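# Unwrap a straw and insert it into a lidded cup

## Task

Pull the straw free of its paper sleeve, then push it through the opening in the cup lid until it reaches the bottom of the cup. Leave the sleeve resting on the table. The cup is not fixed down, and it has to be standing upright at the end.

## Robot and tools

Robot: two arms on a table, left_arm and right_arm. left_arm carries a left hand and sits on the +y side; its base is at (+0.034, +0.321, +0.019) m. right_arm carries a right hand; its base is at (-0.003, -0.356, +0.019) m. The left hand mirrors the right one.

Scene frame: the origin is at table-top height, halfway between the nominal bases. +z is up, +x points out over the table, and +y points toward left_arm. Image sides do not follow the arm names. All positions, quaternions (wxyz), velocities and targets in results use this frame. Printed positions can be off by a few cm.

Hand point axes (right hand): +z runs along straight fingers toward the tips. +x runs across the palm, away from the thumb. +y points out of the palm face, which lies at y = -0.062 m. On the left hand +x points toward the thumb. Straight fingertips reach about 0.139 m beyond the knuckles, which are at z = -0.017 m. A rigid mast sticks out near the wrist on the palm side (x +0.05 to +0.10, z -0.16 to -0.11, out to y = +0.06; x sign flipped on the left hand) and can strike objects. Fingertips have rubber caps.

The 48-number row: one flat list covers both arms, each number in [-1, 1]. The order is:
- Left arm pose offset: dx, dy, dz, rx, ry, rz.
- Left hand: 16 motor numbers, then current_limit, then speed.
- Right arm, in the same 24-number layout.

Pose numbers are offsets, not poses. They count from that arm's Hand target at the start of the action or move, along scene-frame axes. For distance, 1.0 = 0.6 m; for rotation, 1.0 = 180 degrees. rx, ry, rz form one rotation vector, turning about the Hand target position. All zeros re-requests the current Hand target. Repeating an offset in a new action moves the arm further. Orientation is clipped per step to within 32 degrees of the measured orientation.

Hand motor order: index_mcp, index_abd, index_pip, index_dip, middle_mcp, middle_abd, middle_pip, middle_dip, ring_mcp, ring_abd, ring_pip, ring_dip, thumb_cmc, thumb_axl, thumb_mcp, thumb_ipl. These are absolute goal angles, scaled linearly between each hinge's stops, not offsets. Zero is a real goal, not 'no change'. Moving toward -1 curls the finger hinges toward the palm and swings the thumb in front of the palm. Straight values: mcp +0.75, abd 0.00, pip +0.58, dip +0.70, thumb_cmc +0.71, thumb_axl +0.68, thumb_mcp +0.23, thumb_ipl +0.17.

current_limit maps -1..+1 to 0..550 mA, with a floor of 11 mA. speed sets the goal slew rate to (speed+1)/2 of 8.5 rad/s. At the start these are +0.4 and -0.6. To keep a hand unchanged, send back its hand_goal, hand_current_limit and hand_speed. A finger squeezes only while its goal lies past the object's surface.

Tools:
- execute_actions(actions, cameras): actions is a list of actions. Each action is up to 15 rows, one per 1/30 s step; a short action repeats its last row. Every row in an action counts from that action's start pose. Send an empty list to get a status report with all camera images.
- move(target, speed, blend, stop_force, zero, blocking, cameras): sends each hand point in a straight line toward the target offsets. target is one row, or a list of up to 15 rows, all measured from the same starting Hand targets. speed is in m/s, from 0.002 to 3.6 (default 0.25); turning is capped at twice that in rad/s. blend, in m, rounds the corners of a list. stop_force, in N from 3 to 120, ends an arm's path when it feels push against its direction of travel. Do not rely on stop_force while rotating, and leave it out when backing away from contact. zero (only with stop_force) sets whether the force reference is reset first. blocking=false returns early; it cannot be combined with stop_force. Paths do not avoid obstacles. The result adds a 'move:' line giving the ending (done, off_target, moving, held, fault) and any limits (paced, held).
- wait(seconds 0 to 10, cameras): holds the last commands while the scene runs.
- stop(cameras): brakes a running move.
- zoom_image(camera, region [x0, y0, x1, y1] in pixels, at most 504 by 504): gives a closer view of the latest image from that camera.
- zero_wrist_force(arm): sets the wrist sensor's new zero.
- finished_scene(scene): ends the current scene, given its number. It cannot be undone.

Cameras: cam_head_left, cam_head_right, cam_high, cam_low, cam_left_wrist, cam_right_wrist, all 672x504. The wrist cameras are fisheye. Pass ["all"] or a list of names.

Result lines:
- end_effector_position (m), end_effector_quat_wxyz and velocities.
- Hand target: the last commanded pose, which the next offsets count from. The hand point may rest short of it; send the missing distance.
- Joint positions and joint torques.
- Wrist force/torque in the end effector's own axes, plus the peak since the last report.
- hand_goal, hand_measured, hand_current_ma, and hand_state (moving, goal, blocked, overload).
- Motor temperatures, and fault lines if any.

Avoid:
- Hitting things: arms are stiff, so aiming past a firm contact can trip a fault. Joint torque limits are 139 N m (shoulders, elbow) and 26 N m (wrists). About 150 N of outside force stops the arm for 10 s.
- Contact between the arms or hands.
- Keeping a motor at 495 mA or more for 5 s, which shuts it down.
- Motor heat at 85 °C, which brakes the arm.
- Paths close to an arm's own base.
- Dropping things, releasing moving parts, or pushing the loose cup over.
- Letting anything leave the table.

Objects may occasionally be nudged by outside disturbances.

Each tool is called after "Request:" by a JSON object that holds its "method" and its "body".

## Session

Request:
{"method": "execute_actions", "body": {"actions": [], "cameras": ["all"]}}

Scene clock: 0.00 s.
left_arm: end_effector_position=(+0.4368, +0.4210, +0.2489) hand_goal=(+0.754, +0.000, +0.576, +0.696, +0.754, +0.000, +0.576, +0.696, +0.754, +0.000, +0.576, +0.696, +0.714, +0.678, +0.226, +0.168) hand_measured=(+0.754, +0.000, +0.576, +0.696, +0.754, +0.000, +0.576, +0.696, +0.754, +0.000, +0.576, +0.696, +0.714, +0.678, +0.226, +0.168) hand_current_ma=(+0, +0, +0, +0, +0, +0, +0, +0, +0, +0, +0, +0, +0, +0, +0, +0) hand_state=(goal, goal, goal, goal, goal, goal, goal, goal, goal, goal, goal, goal, goal, goal, goal, goal) hand_current_limit=0.40 hand_speed=-0.60 end_effector_quat_wxyz=(+0.000, -0.019, +1.000, +0.000) | right_arm: end_effector_position=(+0.4026, -0.4423, +0.2489) hand_goal=(+0.754, +0.000, +0.576, +0.696, +0.754, +0.000, +0.576, +0.696, +0.754, +0.000, +0.576, +0.696, +0.714, +0.678, +0.226, +0.168) hand_measured=(+0.754, +0.000, +0.576, +0.696, +0.754, +0.000, +0.576, +0.696, +0.754, +0.000, +0.576, +0.696, +0.714, +0.678, +0.226, +0.168) hand_current_ma=(+0, +0, +0, +0, +0, +0, +0, +0, +0, +0, +0, +0, +0, +0, +0, +0) hand_state=(goal, goal, goal, goal, goal, goal, goal, goal, goal, goal, goal, goal, goal, goal, goal, goal) hand_current_limit=0.40 hand_speed=-0.60 end_effector_quat_wxyz=(+0.000, +1.000, -0.002, +0.000)
Joint positions: left_arm=[3.458 -1.419 -2.042 -1.252 1.571 -1.255] | right_arm=[-0.316 -1.723 2.042 -1.89 -1.571 1.255]
Joint velocities: within noise
Joint torques (N m): no reading
Motor temperatures (°C): left_arm=[30 33 34 41 36 38] | right_arm=[29 28 31 34 31 36]
Wrist force (N): no reading
Wrist torque (N m): no reading
Wrist force, peak (N): no reading
Hand target: left_arm +0.4368, +0.4210, +0.2489; +0.000, -0.019, +1.000, +0.000 | right_arm +0.4026, -0.4423, +0.2489; +0.000, +1.000, -0.002, +0.000

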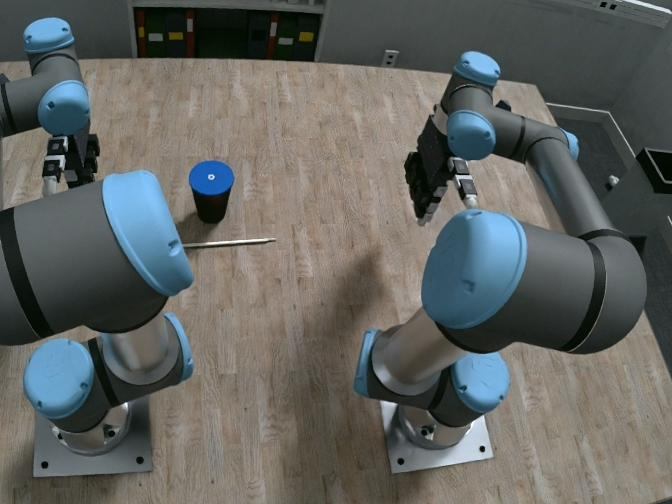

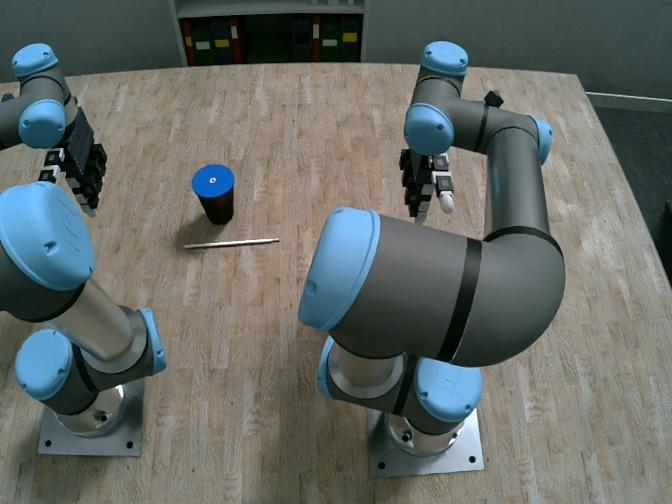

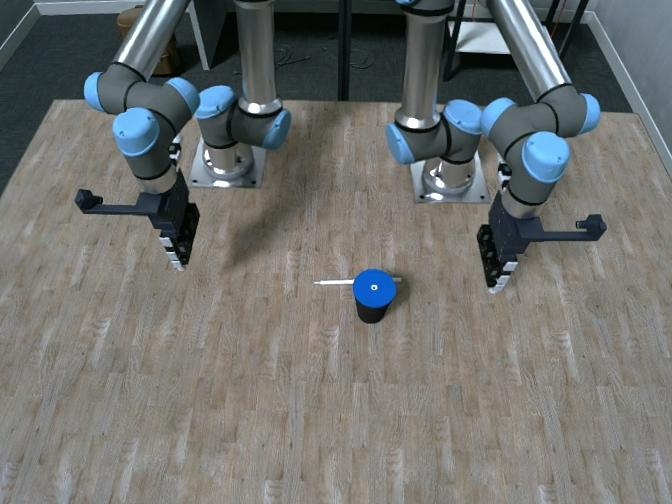

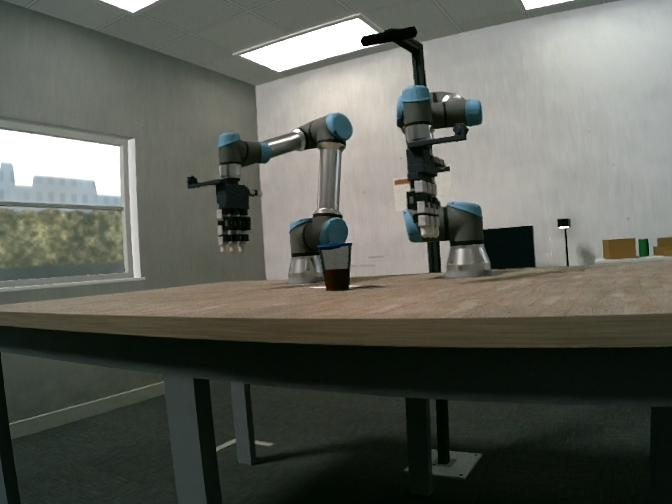

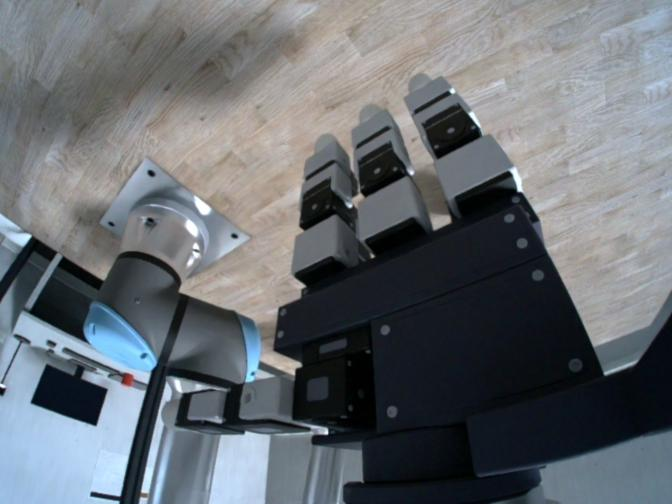

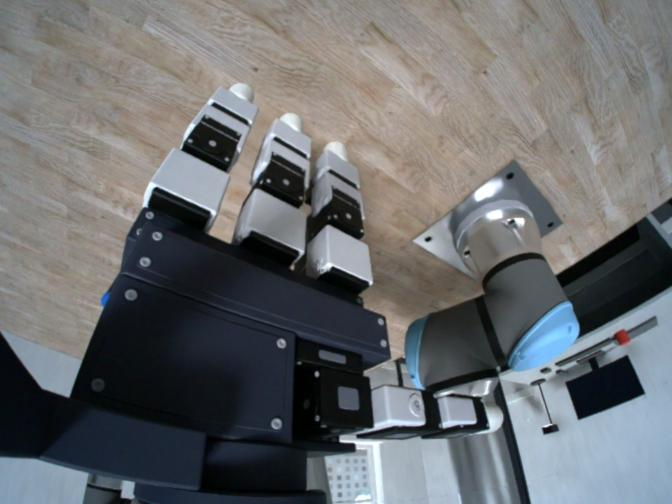

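Request:
{"method": "zoom_image", "body": {"camera": "cam_high", "region": [290, 240, 430, 340]}}

Request:
{"method": "zoom_image", "body": {"camera": "cam_head_right", "region": [170, 150, 300, 270]}}

Request:
{"method": "zoom_image", "body": {"camera": "cam_head_left", "region": [160, 140, 300, 270]}}

Scaled by 3.600 from the camera's 672x504 image, which has a finer 960x720 frame.

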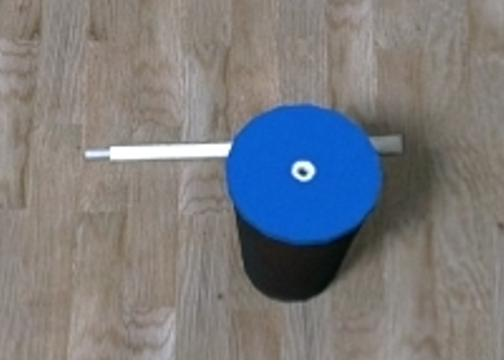

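Scaled by 3.877 from the camera's 672x504 image, which has a finer 960x720 frame.

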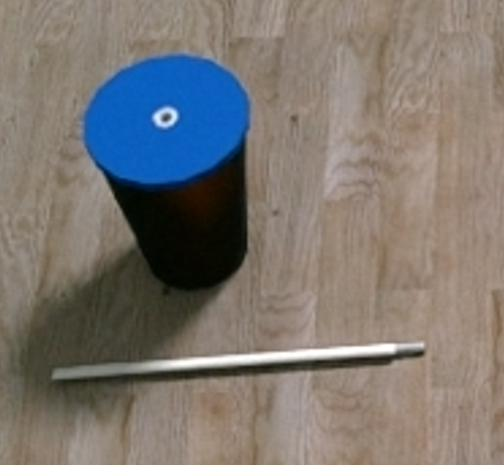

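Scaled by 3.600 from the camera's 672x504 image, which has a finer 960x720 frame.

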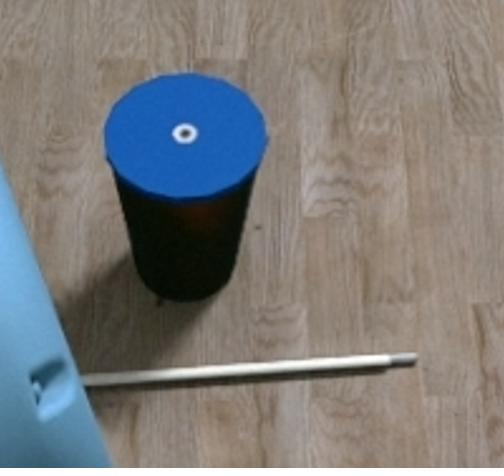

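Request:
{"method": "move", "body": {"target": [-0.053,-0.59,0.085,0,0,0.988,0.754,0.083,0.576,-0.754,0.754,-0.083,0.576,-0.754,-0.205,0,-0.591,0.116,0.714,0.678,0.226,0.168,0.4,-0.6,0,0.1,0.05,0,0,0,0.754,0,0.576,0.696,1.0,0,0.576,0.696,1.0,0,0.576,0.696,-0.571,0.677,1.0,0.17,0.4,-0.6], "speed": 0.35, "cameras": ["cam_high","cam_left_wrist","cam_head_right","cam_low"]}}

Scene clock: 60.10 s.
left_arm: end_effector_position=(+0.4050, +0.0671, +0.2999) hand_goal=(+0.754, +0.084, +0.576, -0.754, +0.754, -0.082, +0.576, -0.754, -0.204, +0.000, -0.590, +0.116, +0.714, +0.678, +0.226, +0.168) hand_measured=(+0.754, +0.080, +0.576, -0.750, +0.754, -0.078, +0.576, -0.750, -0.188, +0.000, -0.586, +0.118, +0.714, +0.678, +0.224, +0.168) hand_current_ma=(-1, -7, +1, +6, -1, +5, +1, +7, +46, +0, +10, +5, +0, -1, -6, +0) hand_state=(goal, goal, goal, goal, goal, goal, goal, goal, goal, goal, goal, goal, goal, goal, goal, goal) hand_current_limit=0.40 hand_speed=-0.60 end_effector_quat_wxyz=(+0.000, +1.000, +0.000, +0.000) | right_arm: end_effector_position=(+0.4026, -0.3823, +0.2789) hand_goal=(+0.754, +0.000, +0.576, +0.696, +1.000, +0.000, +0.576, +0.696, +1.000, +0.000, +0.576, +0.696, -0.570, +0.678, +1.000, +0.170) hand_measured=(+0.754, +0.000, +0.576, +0.696, +0.990, +0.000, +0.576, +0.696, +0.990, +0.000, +0.576, +0.696, -0.568, +0.678, +0.996, +0.168) hand_current_ma=(+0, +0, +0, +0, -2, +0, +0, +0, -2, +0, +0, +0, +0, +0, -1, +0) hand_state=(goal, goal, goal, goal, goal, goal, goal, goal, goal, goal, goal, goal, goal, goal, goal, goal) hand_current_limit=0.40 hand_speed=-0.60 end_effector_quat_wxyz=(+0.000, +1.000, -0.002, +0.000)
Joint positions: left_arm=[3.005 -1.274 -2.017 -1.421 1.571 -4.811] | right_arm=[-0.174 -1.734 1.971 -1.808 -1.571 1.397]
Joint torques (N m): left_arm=[-9.88 3.27 28.13 0.03 1.02 -1.88] | right_arm=[12.3 -1.43 -32.45 -0.16 0.15 1.69]
Wrist force (N): left_arm=[-0.2 0.0 -0.1] | right_arm=[-0.3 0.1 0.4]
Wrist torque (N m): left_arm=[0.06 0.05 0.02] | right_arm=[-0.05 0.00 -0.07]
Wrist force, peak (N): left_arm=[-0.7 0.5 -0.3] | right_arm=[0.1 -0.9 -0.4]
Hand target: left_arm +0.4050, +0.0670, +0.2999; +0.000, +1.000, +0.000, +0.000 | right_arm +0.4026, -0.3823, +0.2789; +0.000, +1.000, -0.002, +0.000
Off the commanded pose: left_arm 0.000 m, 0 deg | right_arm 0.000 m, 0 deg.
move: done
Images, in order (width x height): cam_head_right 672x504, cam_high 672x504, cam_low 672x504, cam_left_wrist 672x504.

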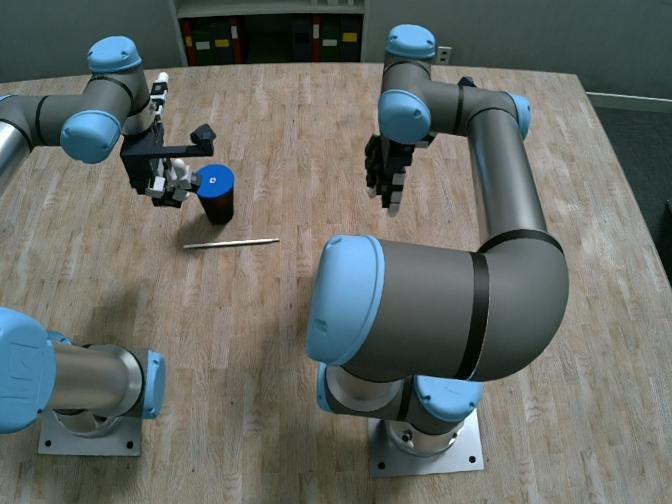

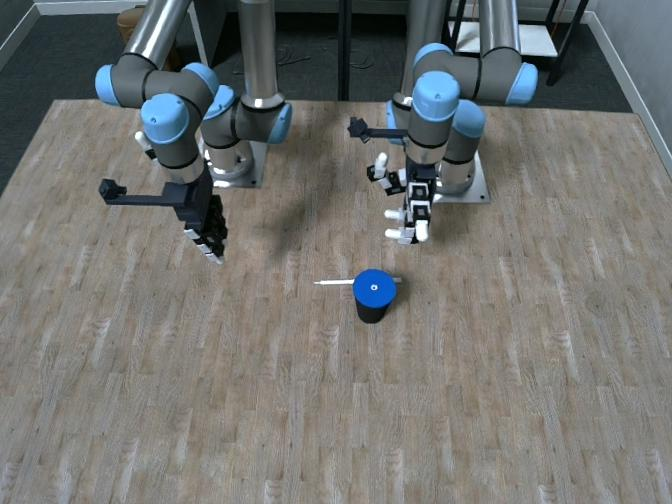

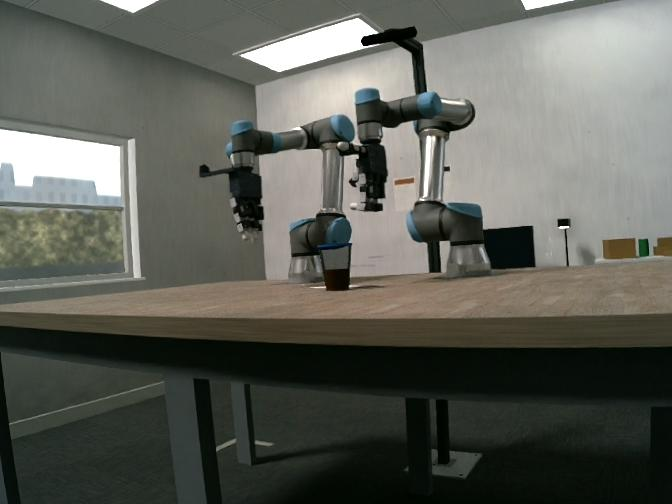

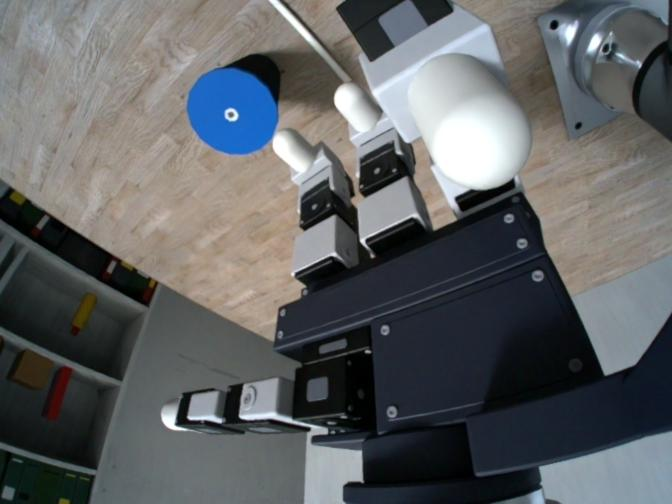

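Request:
{"method": "move", "body": {"target": [0,0,-0.28,0,0,0,0.754,0.083,0.576,-0.754,0.754,-0.083,0.576,-0.754,-0.205,0,-0.591,0.116,0.714,0.678,0.226,0.168,0.4,-0.6,0,0,0,0,0,0,0.754,0,0.576,0.696,1.0,0,0.576,0.696,1.0,0,0.576,0.696,-0.571,0.677,1.0,0.17,0.4,-0.6], "speed": 0.15, "cameras": ["cam_high","cam_left_wrist","cam_head_right","cam_low"]}}

Request:
{"method": "zoom_image", "body": {"camera": "cam_left_wrist", "region": [200, 0, 450, 190]}}

Request:
{"method": "zoom_image", "body": {"camera": "cam_high", "region": [300, 180, 460, 330]}}

Request:
{"method": "zoom_image", "body": {"camera": "cam_head_right", "region": [110, 130, 300, 270]}}

Scene clock: 72.10 s.
left_arm: end_effector_position=(+0.4050, +0.0671, +0.1320) hand_goal=(+0.754, +0.084, +0.576, -0.754, +0.754, -0.082, +0.576, -0.754, -0.204, +0.000, -0.590, +0.116, +0.714, +0.678, +0.226, +0.168) hand_measured=(+0.754, +0.080, +0.576, -0.750, +0.754, -0.078, +0.576, -0.750, -0.188, +0.000, -0.586, +0.118, +0.714, +0.678, +0.224, +0.168) hand_current_ma=(-1, -7, +1, +6, -1, +5, +1, +7, +45, +0, +10, +5, +0, -1, -6, +0) hand_state=(goal, goal, goal, goal, goal, goal, goal, goal, goal, goal, goal, goal, goal, goal, goal, goal) hand_current_limit=0.40 hand_speed=-0.60 end_effector_quat_wxyz=(+0.000, +1.000, +0.000, +0.000) | right_arm: end_effector_position=(+0.4026, -0.3823, +0.2789) hand_goal=(+0.754, +0.000, +0.576, +0.696, +1.000, +0.000, +0.576, +0.696, +1.000, +0.000, +0.576, +0.696, -0.570, +0.678, +1.000, +0.170) hand_measured=(+0.754, +0.000, +0.576, +0.696, +0.990, +0.000, +0.576, +0.696, +0.990, +0.000, +0.576, +0.696, -0.568, +0.678, +0.996, +0.168) hand_current_ma=(+0, +0, +0, +0, -2, +0, +0, +0, -2, +0, +0, +0, +0, +0, -1, +0) hand_state=(goal, goal, goal, goal, goal, goal, goal, goal, goal, goal, goal, goal, goal, goal, goal, goal) hand_current_limit=0.40 hand_speed=-0.60 end_effector_quat_wxyz=(+0.000, +1.000, -0.002, +0.000)
Joint positions: left_arm=[3.004 -1.465 -2.343 -0.904 1.571 -4.812] | right_arm=[-0.174 -1.734 1.971 -1.808 -1.571 1.397]
Joint torques (N m): left_arm=[-9.83 6.52 9.55 5.41 -1.91 -1.96] | right_arm=[12.59 -1.13 -33.15 -0.17 -1.17 1.59]
Wrist force (N): left_arm=[0.0 0.1 -0.3] | right_arm=[0.1 -0.3 0.3]
Wrist torque (N m): left_arm=[0.11 0.00 0.05] | right_arm=[-0.10 -0.06 -0.04]
Wrist force, peak (N): left_arm=[-0.4 0.0 -0.9] | right_arm=[-0.1 -0.6 0.9]
Hand target: left_arm +0.4050, +0.0670, +0.1319; +0.000, +1.000, +0.000, +0.000 | right_arm +0.4026, -0.3823, +0.2789; +0.000, +1.000, -0.002, +0.000
Off the commanded pose: left_arm 0.000 m, 0 deg | right_arm 0.000 m, 0 deg.
move: done
Images, in order (width x height): cam_head_right 672x504, cam_high 672x504, cam_low 672x504, cam_left_wrist 672x504.

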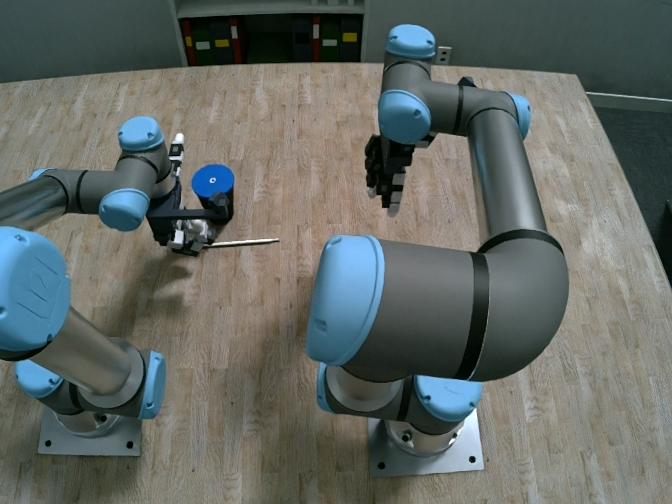

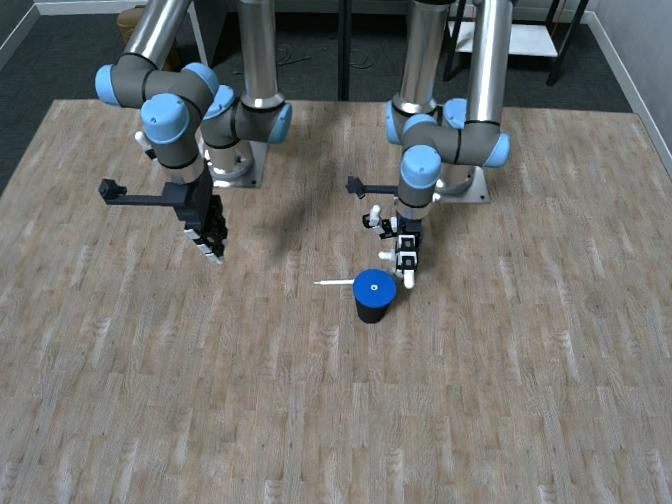

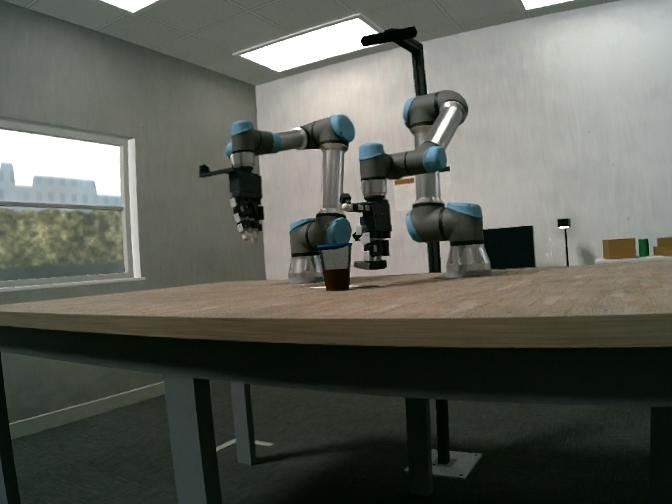

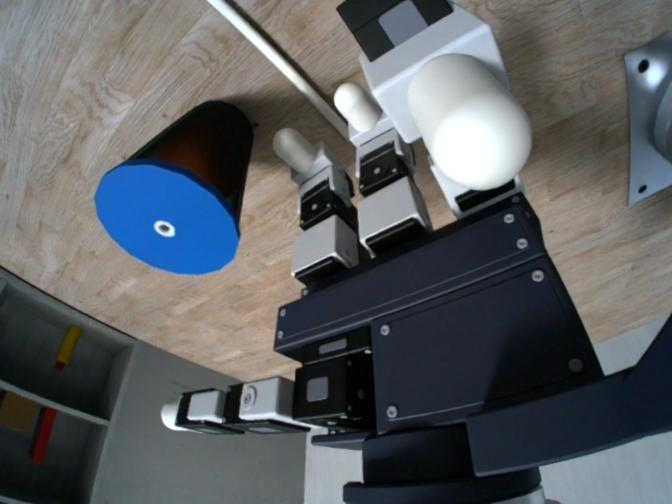

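Scaled by 2.016 from the camera's 672x504 image, which has a finer 960x720 frame.

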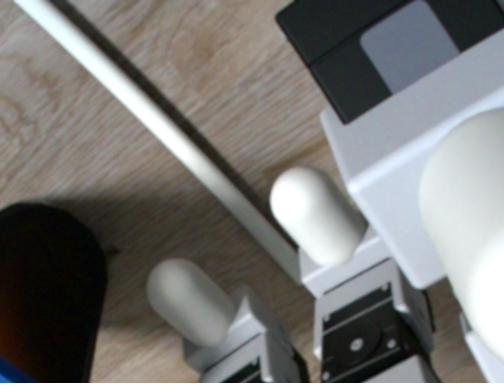

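Scaled by 3.150 from the camera's 672x504 image, which has a finer 960x720 frame.

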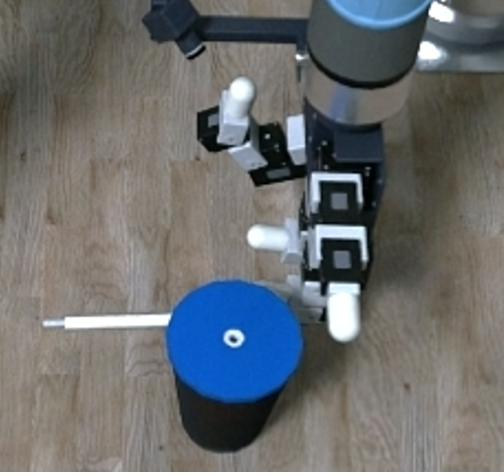

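Scaled by 2.653 from the camera's 672x504 image, which has a finer 960x720 frame.

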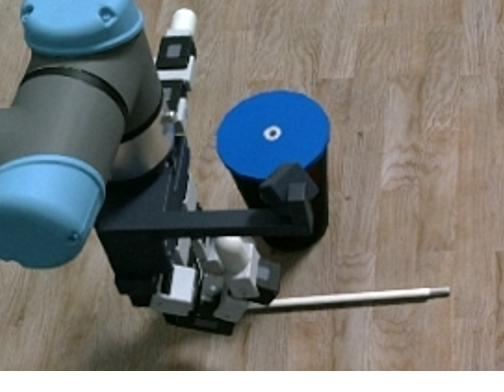

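Request:
{"method": "move", "body": {"target": [0.0117,0,-0.055,0,0,0,0.754,0.083,0.576,-0.754,0.754,-0.083,0.576,-0.754,-0.205,0,-0.591,0.116,0.714,0.678,0.226,0.168,0.4,-0.6,0,0,0,0,0,0,0.754,0,0.576,0.696,1.0,0,0.576,0.696,1.0,0,0.576,0.696,-0.571,0.677,1.0,0.17,0.4,-0.6], "speed": 0.1, "cameras": ["cam_high","cam_left_wrist","cam_head_right","cam_low"]}}

Request:
{"method": "zoom_image", "body": {"camera": "cam_left_wrist", "region": [200, 0, 450, 190]}}

Request:
{"method": "zoom_image", "body": {"camera": "cam_high", "region": [300, 180, 460, 330]}}

Request:
{"method": "zoom_image", "body": {"camera": "cam_low", "region": [290, 220, 440, 310]}}

Scene clock: 83.57 s.
left_arm: end_effector_position=(+0.4120, +0.0671, +0.0990) hand_goal=(+0.754, +0.084, +0.576, -0.754, +0.754, -0.082, +0.576, -0.754, -0.204, +0.000, -0.590, +0.116, +0.714, +0.678, +0.226, +0.168) hand_measured=(+0.754, +0.080, +0.576, -0.750, +0.754, -0.078, +0.576, -0.750, -0.188, +0.000, -0.586, +0.118, +0.714, +0.678, +0.224, +0.168) hand_current_ma=(-1, -7, +1, +6, -1, +5, +1, +7, +45, +0, +10, +5, +0, -1, -6, +0) hand_state=(goal, goal, goal, goal, goal, goal, goal, goal, goal, goal, goal, goal, goal, goal, goal, goal) hand_current_limit=0.40 hand_speed=-0.60 end_effector_quat_wxyz=(+0.000, +1.000, +0.000, +0.000) | right_arm: end_effector_position=(+0.4026, -0.3823, +0.2789) hand_goal=(+0.754, +0.000, +0.576, +0.696, +1.000, +0.000, +0.576, +0.696, +1.000, +0.000, +0.576, +0.696, -0.570, +0.678, +1.000, +0.170) hand_measured=(+0.754, +0.000, +0.576, +0.696, +0.990, +0.000, +0.576, +0.696, +0.990, +0.000, +0.576, +0.696, -0.568, +0.678, +0.996, +0.168) hand_current_ma=(+0, +0, +0, +0, -2, +0, +0, +0, -2, +0, +0, +0, +0, +0, -1, +0) hand_state=(goal, goal, goal, goal, goal, goal, goal, goal, goal, goal, goal, goal, goal, goal, goal, goal) hand_current_limit=0.40 hand_speed=-0.60 end_effector_quat_wxyz=(+0.000, +1.000, -0.002, +0.000)
Joint positions: left_arm=[3.006 -1.555 -2.373 -0.784 1.571 -4.81] | right_arm=[-0.174 -1.734 1.971 -1.808 -1.571 1.397]
Joint torques (N m): left_arm=[-7.66 9.11 9.78 5.48 -1.64 -0.54] | right_arm=[12 -1.1 -33.06 -0.23 -1.08 1.59]
Wrist force (N): left_arm=[-0.1 -0.2 -0.2] | right_arm=[-0.1 -0.3 0.6]
Wrist torque (N m): left_arm=[0.07 0.02 -0.05] | right_arm=[-0.12 -0.03 -0.06]
Wrist force, peak (N): left_arm=[0.0 0.0 -0.6] | right_arm=[-0.1 -0.6 0.8]
Hand target: left_arm +0.4120, +0.0670, +0.0989; +0.000, +1.000, +0.000, +0.000 | right_arm +0.4026, -0.3823, +0.2789; +0.000, +1.000, -0.002, +0.000
Off the commanded pose: left_arm 0.000 m, 0 deg | right_arm 0.000 m, 0 deg.
move: done
Images, in order (width x height): cam_head_right 672x504, cam_high 672x504, cam_low 672x504, cam_left_wrist 672x504.

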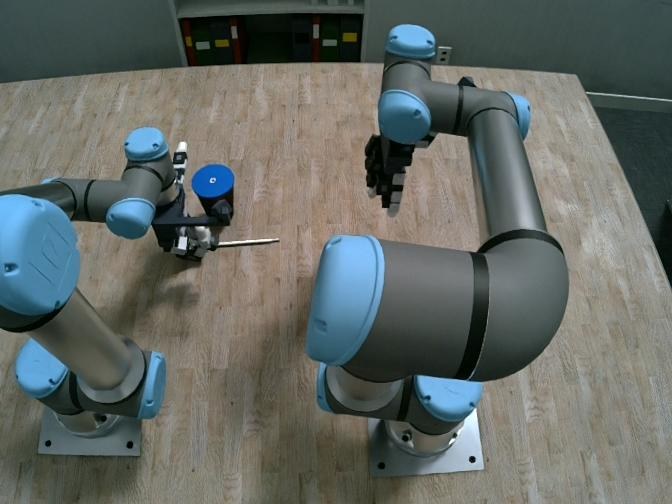

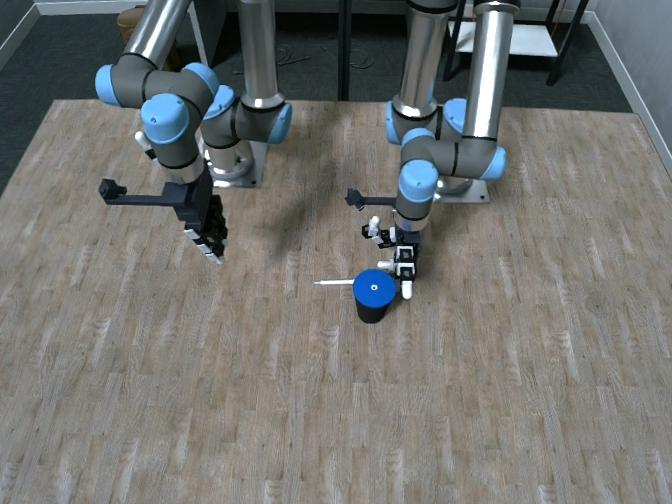

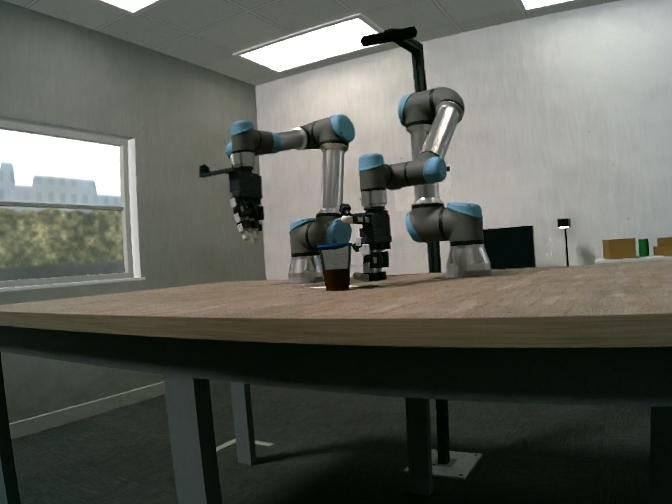

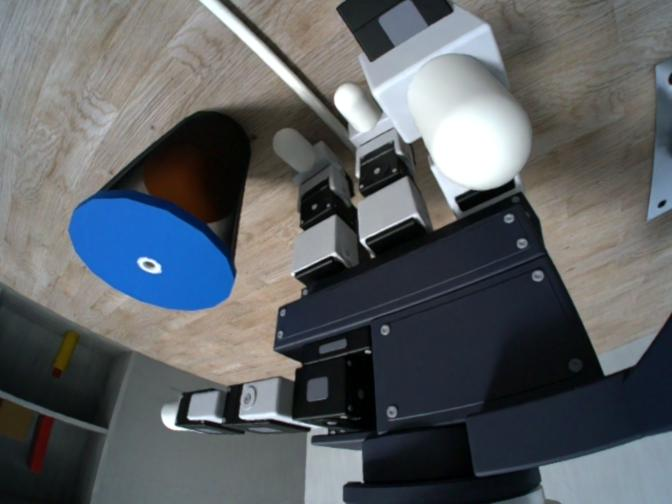

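Scaled by 2.016 from the camera's 672x504 image, which has a finer 960x720 frame.

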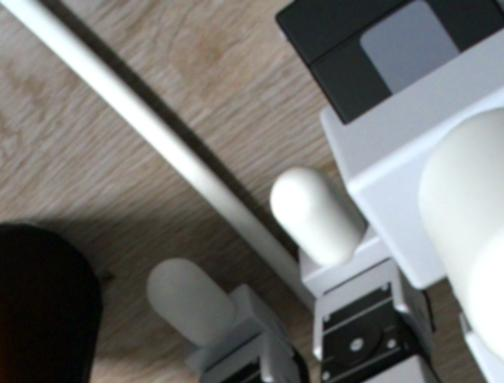

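Scaled by 3.150 from the camera's 672x504 image, which has a finer 960x720 frame.

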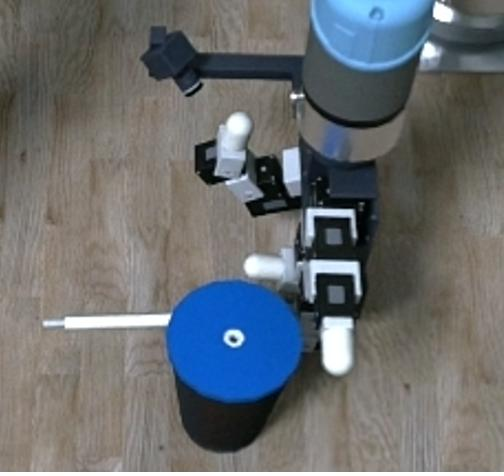

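Scaled by 3.360 from the camera's 672x504 image, which has a finer 960x720 frame.

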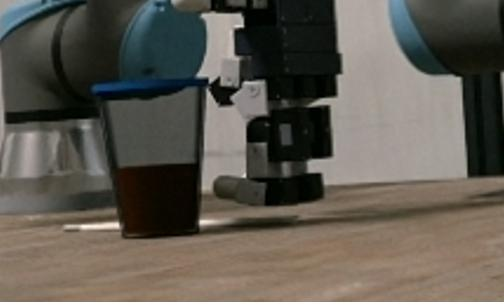

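Request:
{"method": "move", "body": {"target": [0,0,-0.03,0,0,0,0.754,0.083,0.576,-0.754,0.754,-0.083,0.576,-0.754,-0.205,0,-0.591,0.116,0.714,0.678,0.226,0.168,0.4,-0.6,0,0,0,0,0,0,0.754,0,0.576,0.696,1.0,0,0.576,0.696,1.0,0,0.576,0.696,-0.571,0.677,1.0,0.17,0.4,-0.6], "speed": 0.02, "stop_force": 3, "cameras": ["cam_high","cam_left_wrist","cam_low"]}}

Request:
{"method": "zoom_image", "body": {"camera": "cam_left_wrist", "region": [200, 0, 450, 190]}}

Request:
{"method": "zoom_image", "body": {"camera": "cam_low", "region": [290, 220, 440, 310]}}

Scene clock: 96.10 s.
left_arm: end_effector_position=(+0.4120, +0.0671, +0.0835) hand_goal=(+0.754, +0.084, +0.576, -0.754, +0.754, -0.082, +0.576, -0.754, -0.204, +0.000, -0.590, +0.116, +0.714, +0.678, +0.226, +0.168) hand_measured=(+0.754, +0.080, +0.578, -0.750, +0.752, -0.078, +0.578, -0.748, -0.188, +0.000, -0.586, +0.118, +0.714, +0.678, +0.224, +0.168) hand_current_ma=(-1, -6, +3, +7, -2, +5, +4, +14, +45, +0, +10, +5, +0, -1, -7, +0) hand_state=(goal, goal, goal, goal, goal, goal, goal, goal, goal, goal, goal, goal, goal, goal, goal, goal) hand_current_limit=0.40 hand_speed=-0.60 end_effector_quat_wxyz=(+0.000, +1.000, +0.000, +0.000) | right_arm: end_effector_position=(+0.4026, -0.3823, +0.2789) hand_goal=(+0.754, +0.000, +0.576, +0.696, +1.000, +0.000, +0.576, +0.696, +1.000, +0.000, +0.576, +0.696, -0.570, +0.678, +1.000, +0.170) hand_measured=(+0.754, +0.000, +0.576, +0.696, +0.990, +0.000, +0.576, +0.696, +0.990, +0.000, +0.576, +0.696, -0.568, +0.678, +0.996, +0.168) hand_current_ma=(+0, +0, +0, +0, -2, +0, +0, +0, -2, +0, +0, +0, +0, +0, -1, +0) hand_state=(goal, goal, goal, goal, goal, goal, goal, goal, goal, goal, goal, goal, goal, goal, goal, goal) hand_current_limit=0.40 hand_speed=-0.60 end_effector_quat_wxyz=(+0.000, +1.000, -0.002, +0.000)
Joint positions: left_arm=[3.006 -1.594 -2.392 -0.726 1.571 -4.81] | right_arm=[-0.174 -1.734 1.971 -1.808 -1.571 1.397]
Joint torques (N m): left_arm=[-2.64 25.64 22.47 -0.45 -0.29 0.27] | right_arm=[11.9 -1.54 -32.58 -0.3 -1.01 1.54]
Wrist force (N): left_arm=[-0.3 0.4 -3.8] | right_arm=[-0.3 -0.2 0.2]
Wrist torque (N m): left_arm=[0.37 0.05 -0.07] | right_arm=[-0.07 0.00 -0.07]
Wrist force, peak (N): left_arm=[-1.6 0.9 -23.0] | right_arm=[-0.1 -0.5 0.8]
Hand target: left_arm +0.4120, +0.0671, +0.0835; +0.000, +1.000, +0.000, +0.000 (not the last commanded pose) | right_arm +0.4026, -0.3823, +0.2789; +0.000, +1.000, -0.002, +0.000
Off the commanded pose: left_arm 0.003 m, 0 deg | right_arm 0.000 m, 0 deg.
move: contact (left_arm)
Images, in order (width x height): cam_high 672x504, cam_low 672x504, cam_left_wrist 672x504.

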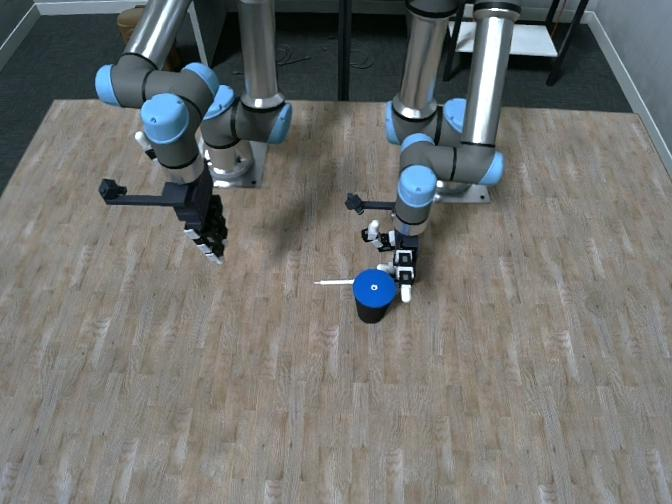

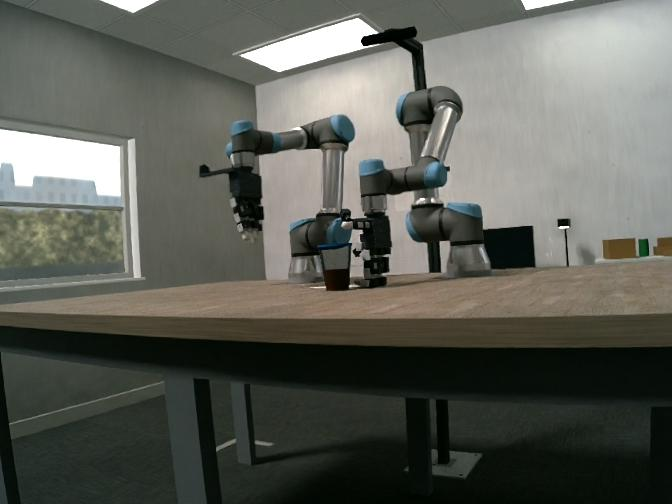

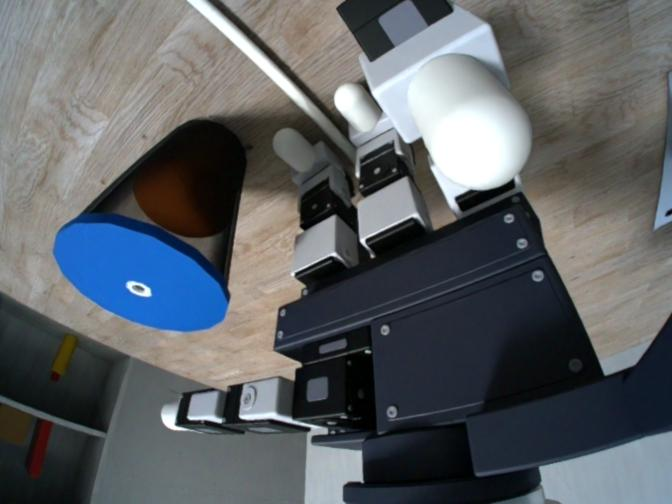

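Scaled by 2.016 from the camera's 672x504 image, which has a finer 960x720 frame.

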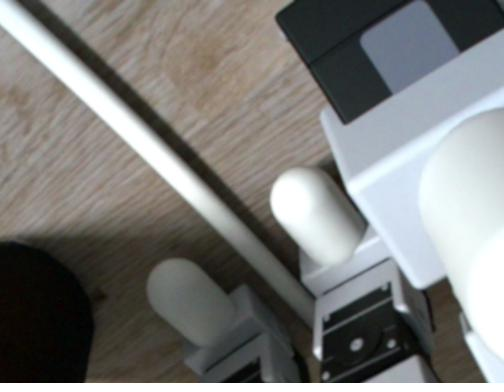

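Scaled by 3.360 from the camera's 672x504 image, which has a finer 960x720 frame.

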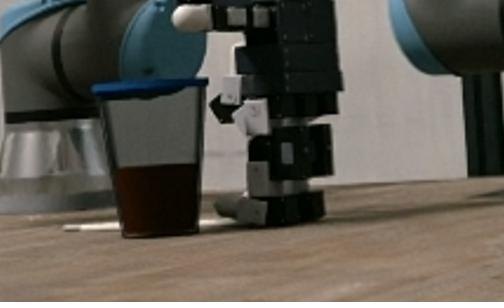

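Request:
{"method": "move", "body": {"target": [[0,0,0.003,0,0,0,0.754,0.083,0.576,-0.754,0.754,-0.083,0.576,-0.754,-0.205,0,-0.591,0.116,0.714,0.678,0.226,0.168,0.4,-0.6,0,0,0,0,0,0,0.754,0,0.576,0.696,1.0,0,0.576,0.696,1.0,0,0.576,0.696,-0.571,0.677,1.0,0.17,0.4,-0.6],[0,0,0.003,0,0,0,0.754,-0.35,0.576,-0.754,0.754,0.35,0.576,-0.754,-0.205,0,-0.591,0.116,0.714,0.678,0.226,0.168,0.4,-0.85,0,0,0,0,0,0,0.754,0,0.576,0.696,1.0,0,0.576,0.696,1.0,0,0.576,0.696,-0.571,0.677,1.0,0.17,0.4,-0.6]], "speed": 0.02, "cameras": ["cam_left_wrist","cam_low"]}}

Request:
{"method": "zoom_image", "body": {"camera": "cam_left_wrist", "region": [200, 0, 450, 190]}}

Request:
{"method": "zoom_image", "body": {"camera": "cam_low", "region": [290, 220, 440, 310]}}

Scene clock: 108.47 s.
left_arm: end_effector_position=(+0.4120, +0.0671, +0.0853) hand_goal=(+0.754, -0.350, +0.576, -0.754, +0.754, +0.350, +0.576, -0.754, -0.204, +0.000, -0.590, +0.116, +0.714, +0.678, +0.226, +0.168) hand_measured=(+0.752, -0.070, +0.578, -0.752, +0.756, +0.108, +0.578, -0.752, -0.188, +0.000, -0.586, +0.118, +0.714, +0.678, +0.224, +0.168) hand_current_ma=(-2, +385, +2, +4, +4, -385, +4, +4, +45, +0, +10, +5, +0, -1, -7, +0) hand_state=(goal, blocked, goal, goal, goal, blocked, goal, goal, goal, goal, goal, goal, goal, goal, goal, goal) hand_current_limit=0.40 hand_speed=-0.85 end_effector_quat_wxyz=(+0.000, +1.000, +0.000, +0.000) | right_arm: end_effector_position=(+0.4026, -0.3823, +0.2789) hand_goal=(+0.754, +0.000, +0.576, +0.696, +1.000, +0.000, +0.576, +0.696, +1.000, +0.000, +0.576, +0.696, -0.570, +0.678, +1.000, +0.170) hand_measured=(+0.754, +0.000, +0.576, +0.696, +0.990, +0.000, +0.576, +0.696, +0.990, +0.000, +0.576, +0.696, -0.568, +0.678, +0.996, +0.168) hand_current_ma=(+0, +0, +0, +0, -2, +0, +0, +0, -2, +0, +0, +0, +0, +0, -1, +0) hand_state=(goal, goal, goal, goal, goal, goal, goal, goal, goal, goal, goal, goal, goal, goal, goal, goal) hand_current_limit=0.40 hand_speed=-0.60 end_effector_quat_wxyz=(+0.000, +1.000, -0.002, +0.000)
Joint positions: left_arm=[3.006 -1.589 -2.39 -0.733 1.571 -4.81] | right_arm=[-0.174 -1.734 1.971 -1.808 -1.571 1.397]
Joint torques (N m): left_arm=[-3.81 24.7 20.84 -0.92 -0.63 0.66] | right_arm=[11.66 -1.63 -32.66 -0.28 -0.97 1.4]
Wrist force (N): left_arm=[0.9 -0.1 -2.5] | right_arm=[-0.1 -0.3 0.4]
Wrist torque (N m): left_arm=[0.26 0.11 0.02] | right_arm=[-0.11 -0.04 -0.05]
Wrist force, peak (N): left_arm=[-0.2 0.5 -4.1] | right_arm=[-0.3 -0.5 0.8]
Hand target: left_arm +0.4120, +0.0671, +0.0853; +0.000, +1.000, +0.000, +0.000 | right_arm +0.4026, -0.3823, +0.2789; +0.000, +1.000, -0.002, +0.000
Off the commanded pose: left_arm 0.000 m, 0 deg | right_arm 0.000 m, 0 deg.
move: done
Images, in order (width x height): cam_low 672x504, cam_left_wrist 672x504.

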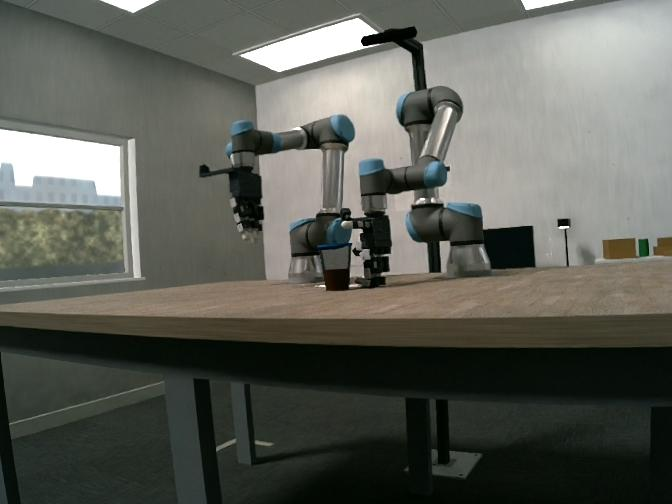

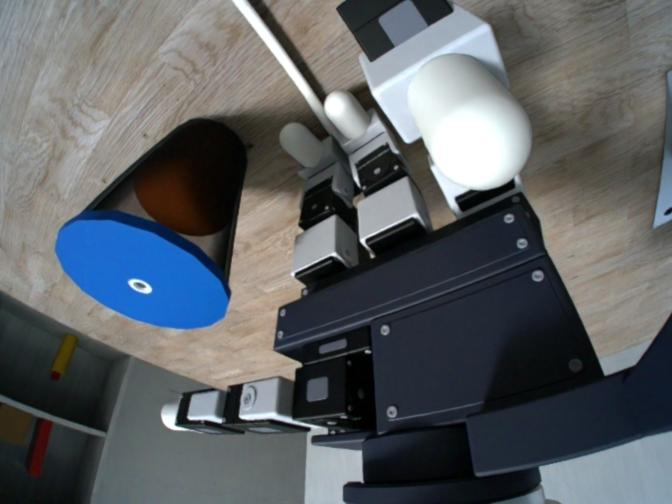

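Scaled by 2.016 from the camera's 672x504 image, which has a finer 960x720 frame.

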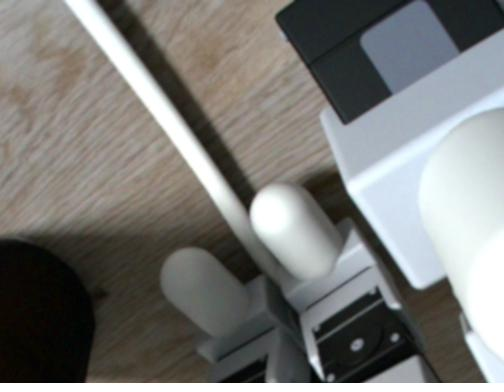

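Scaled by 3.360 from the camera's 672x504 image, which has a finer 960x720 frame.

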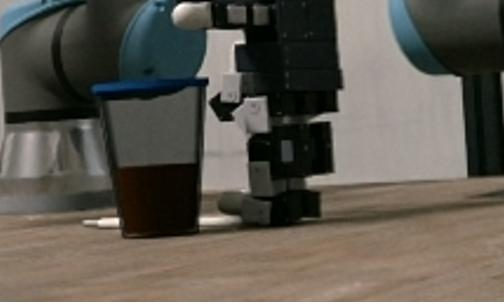

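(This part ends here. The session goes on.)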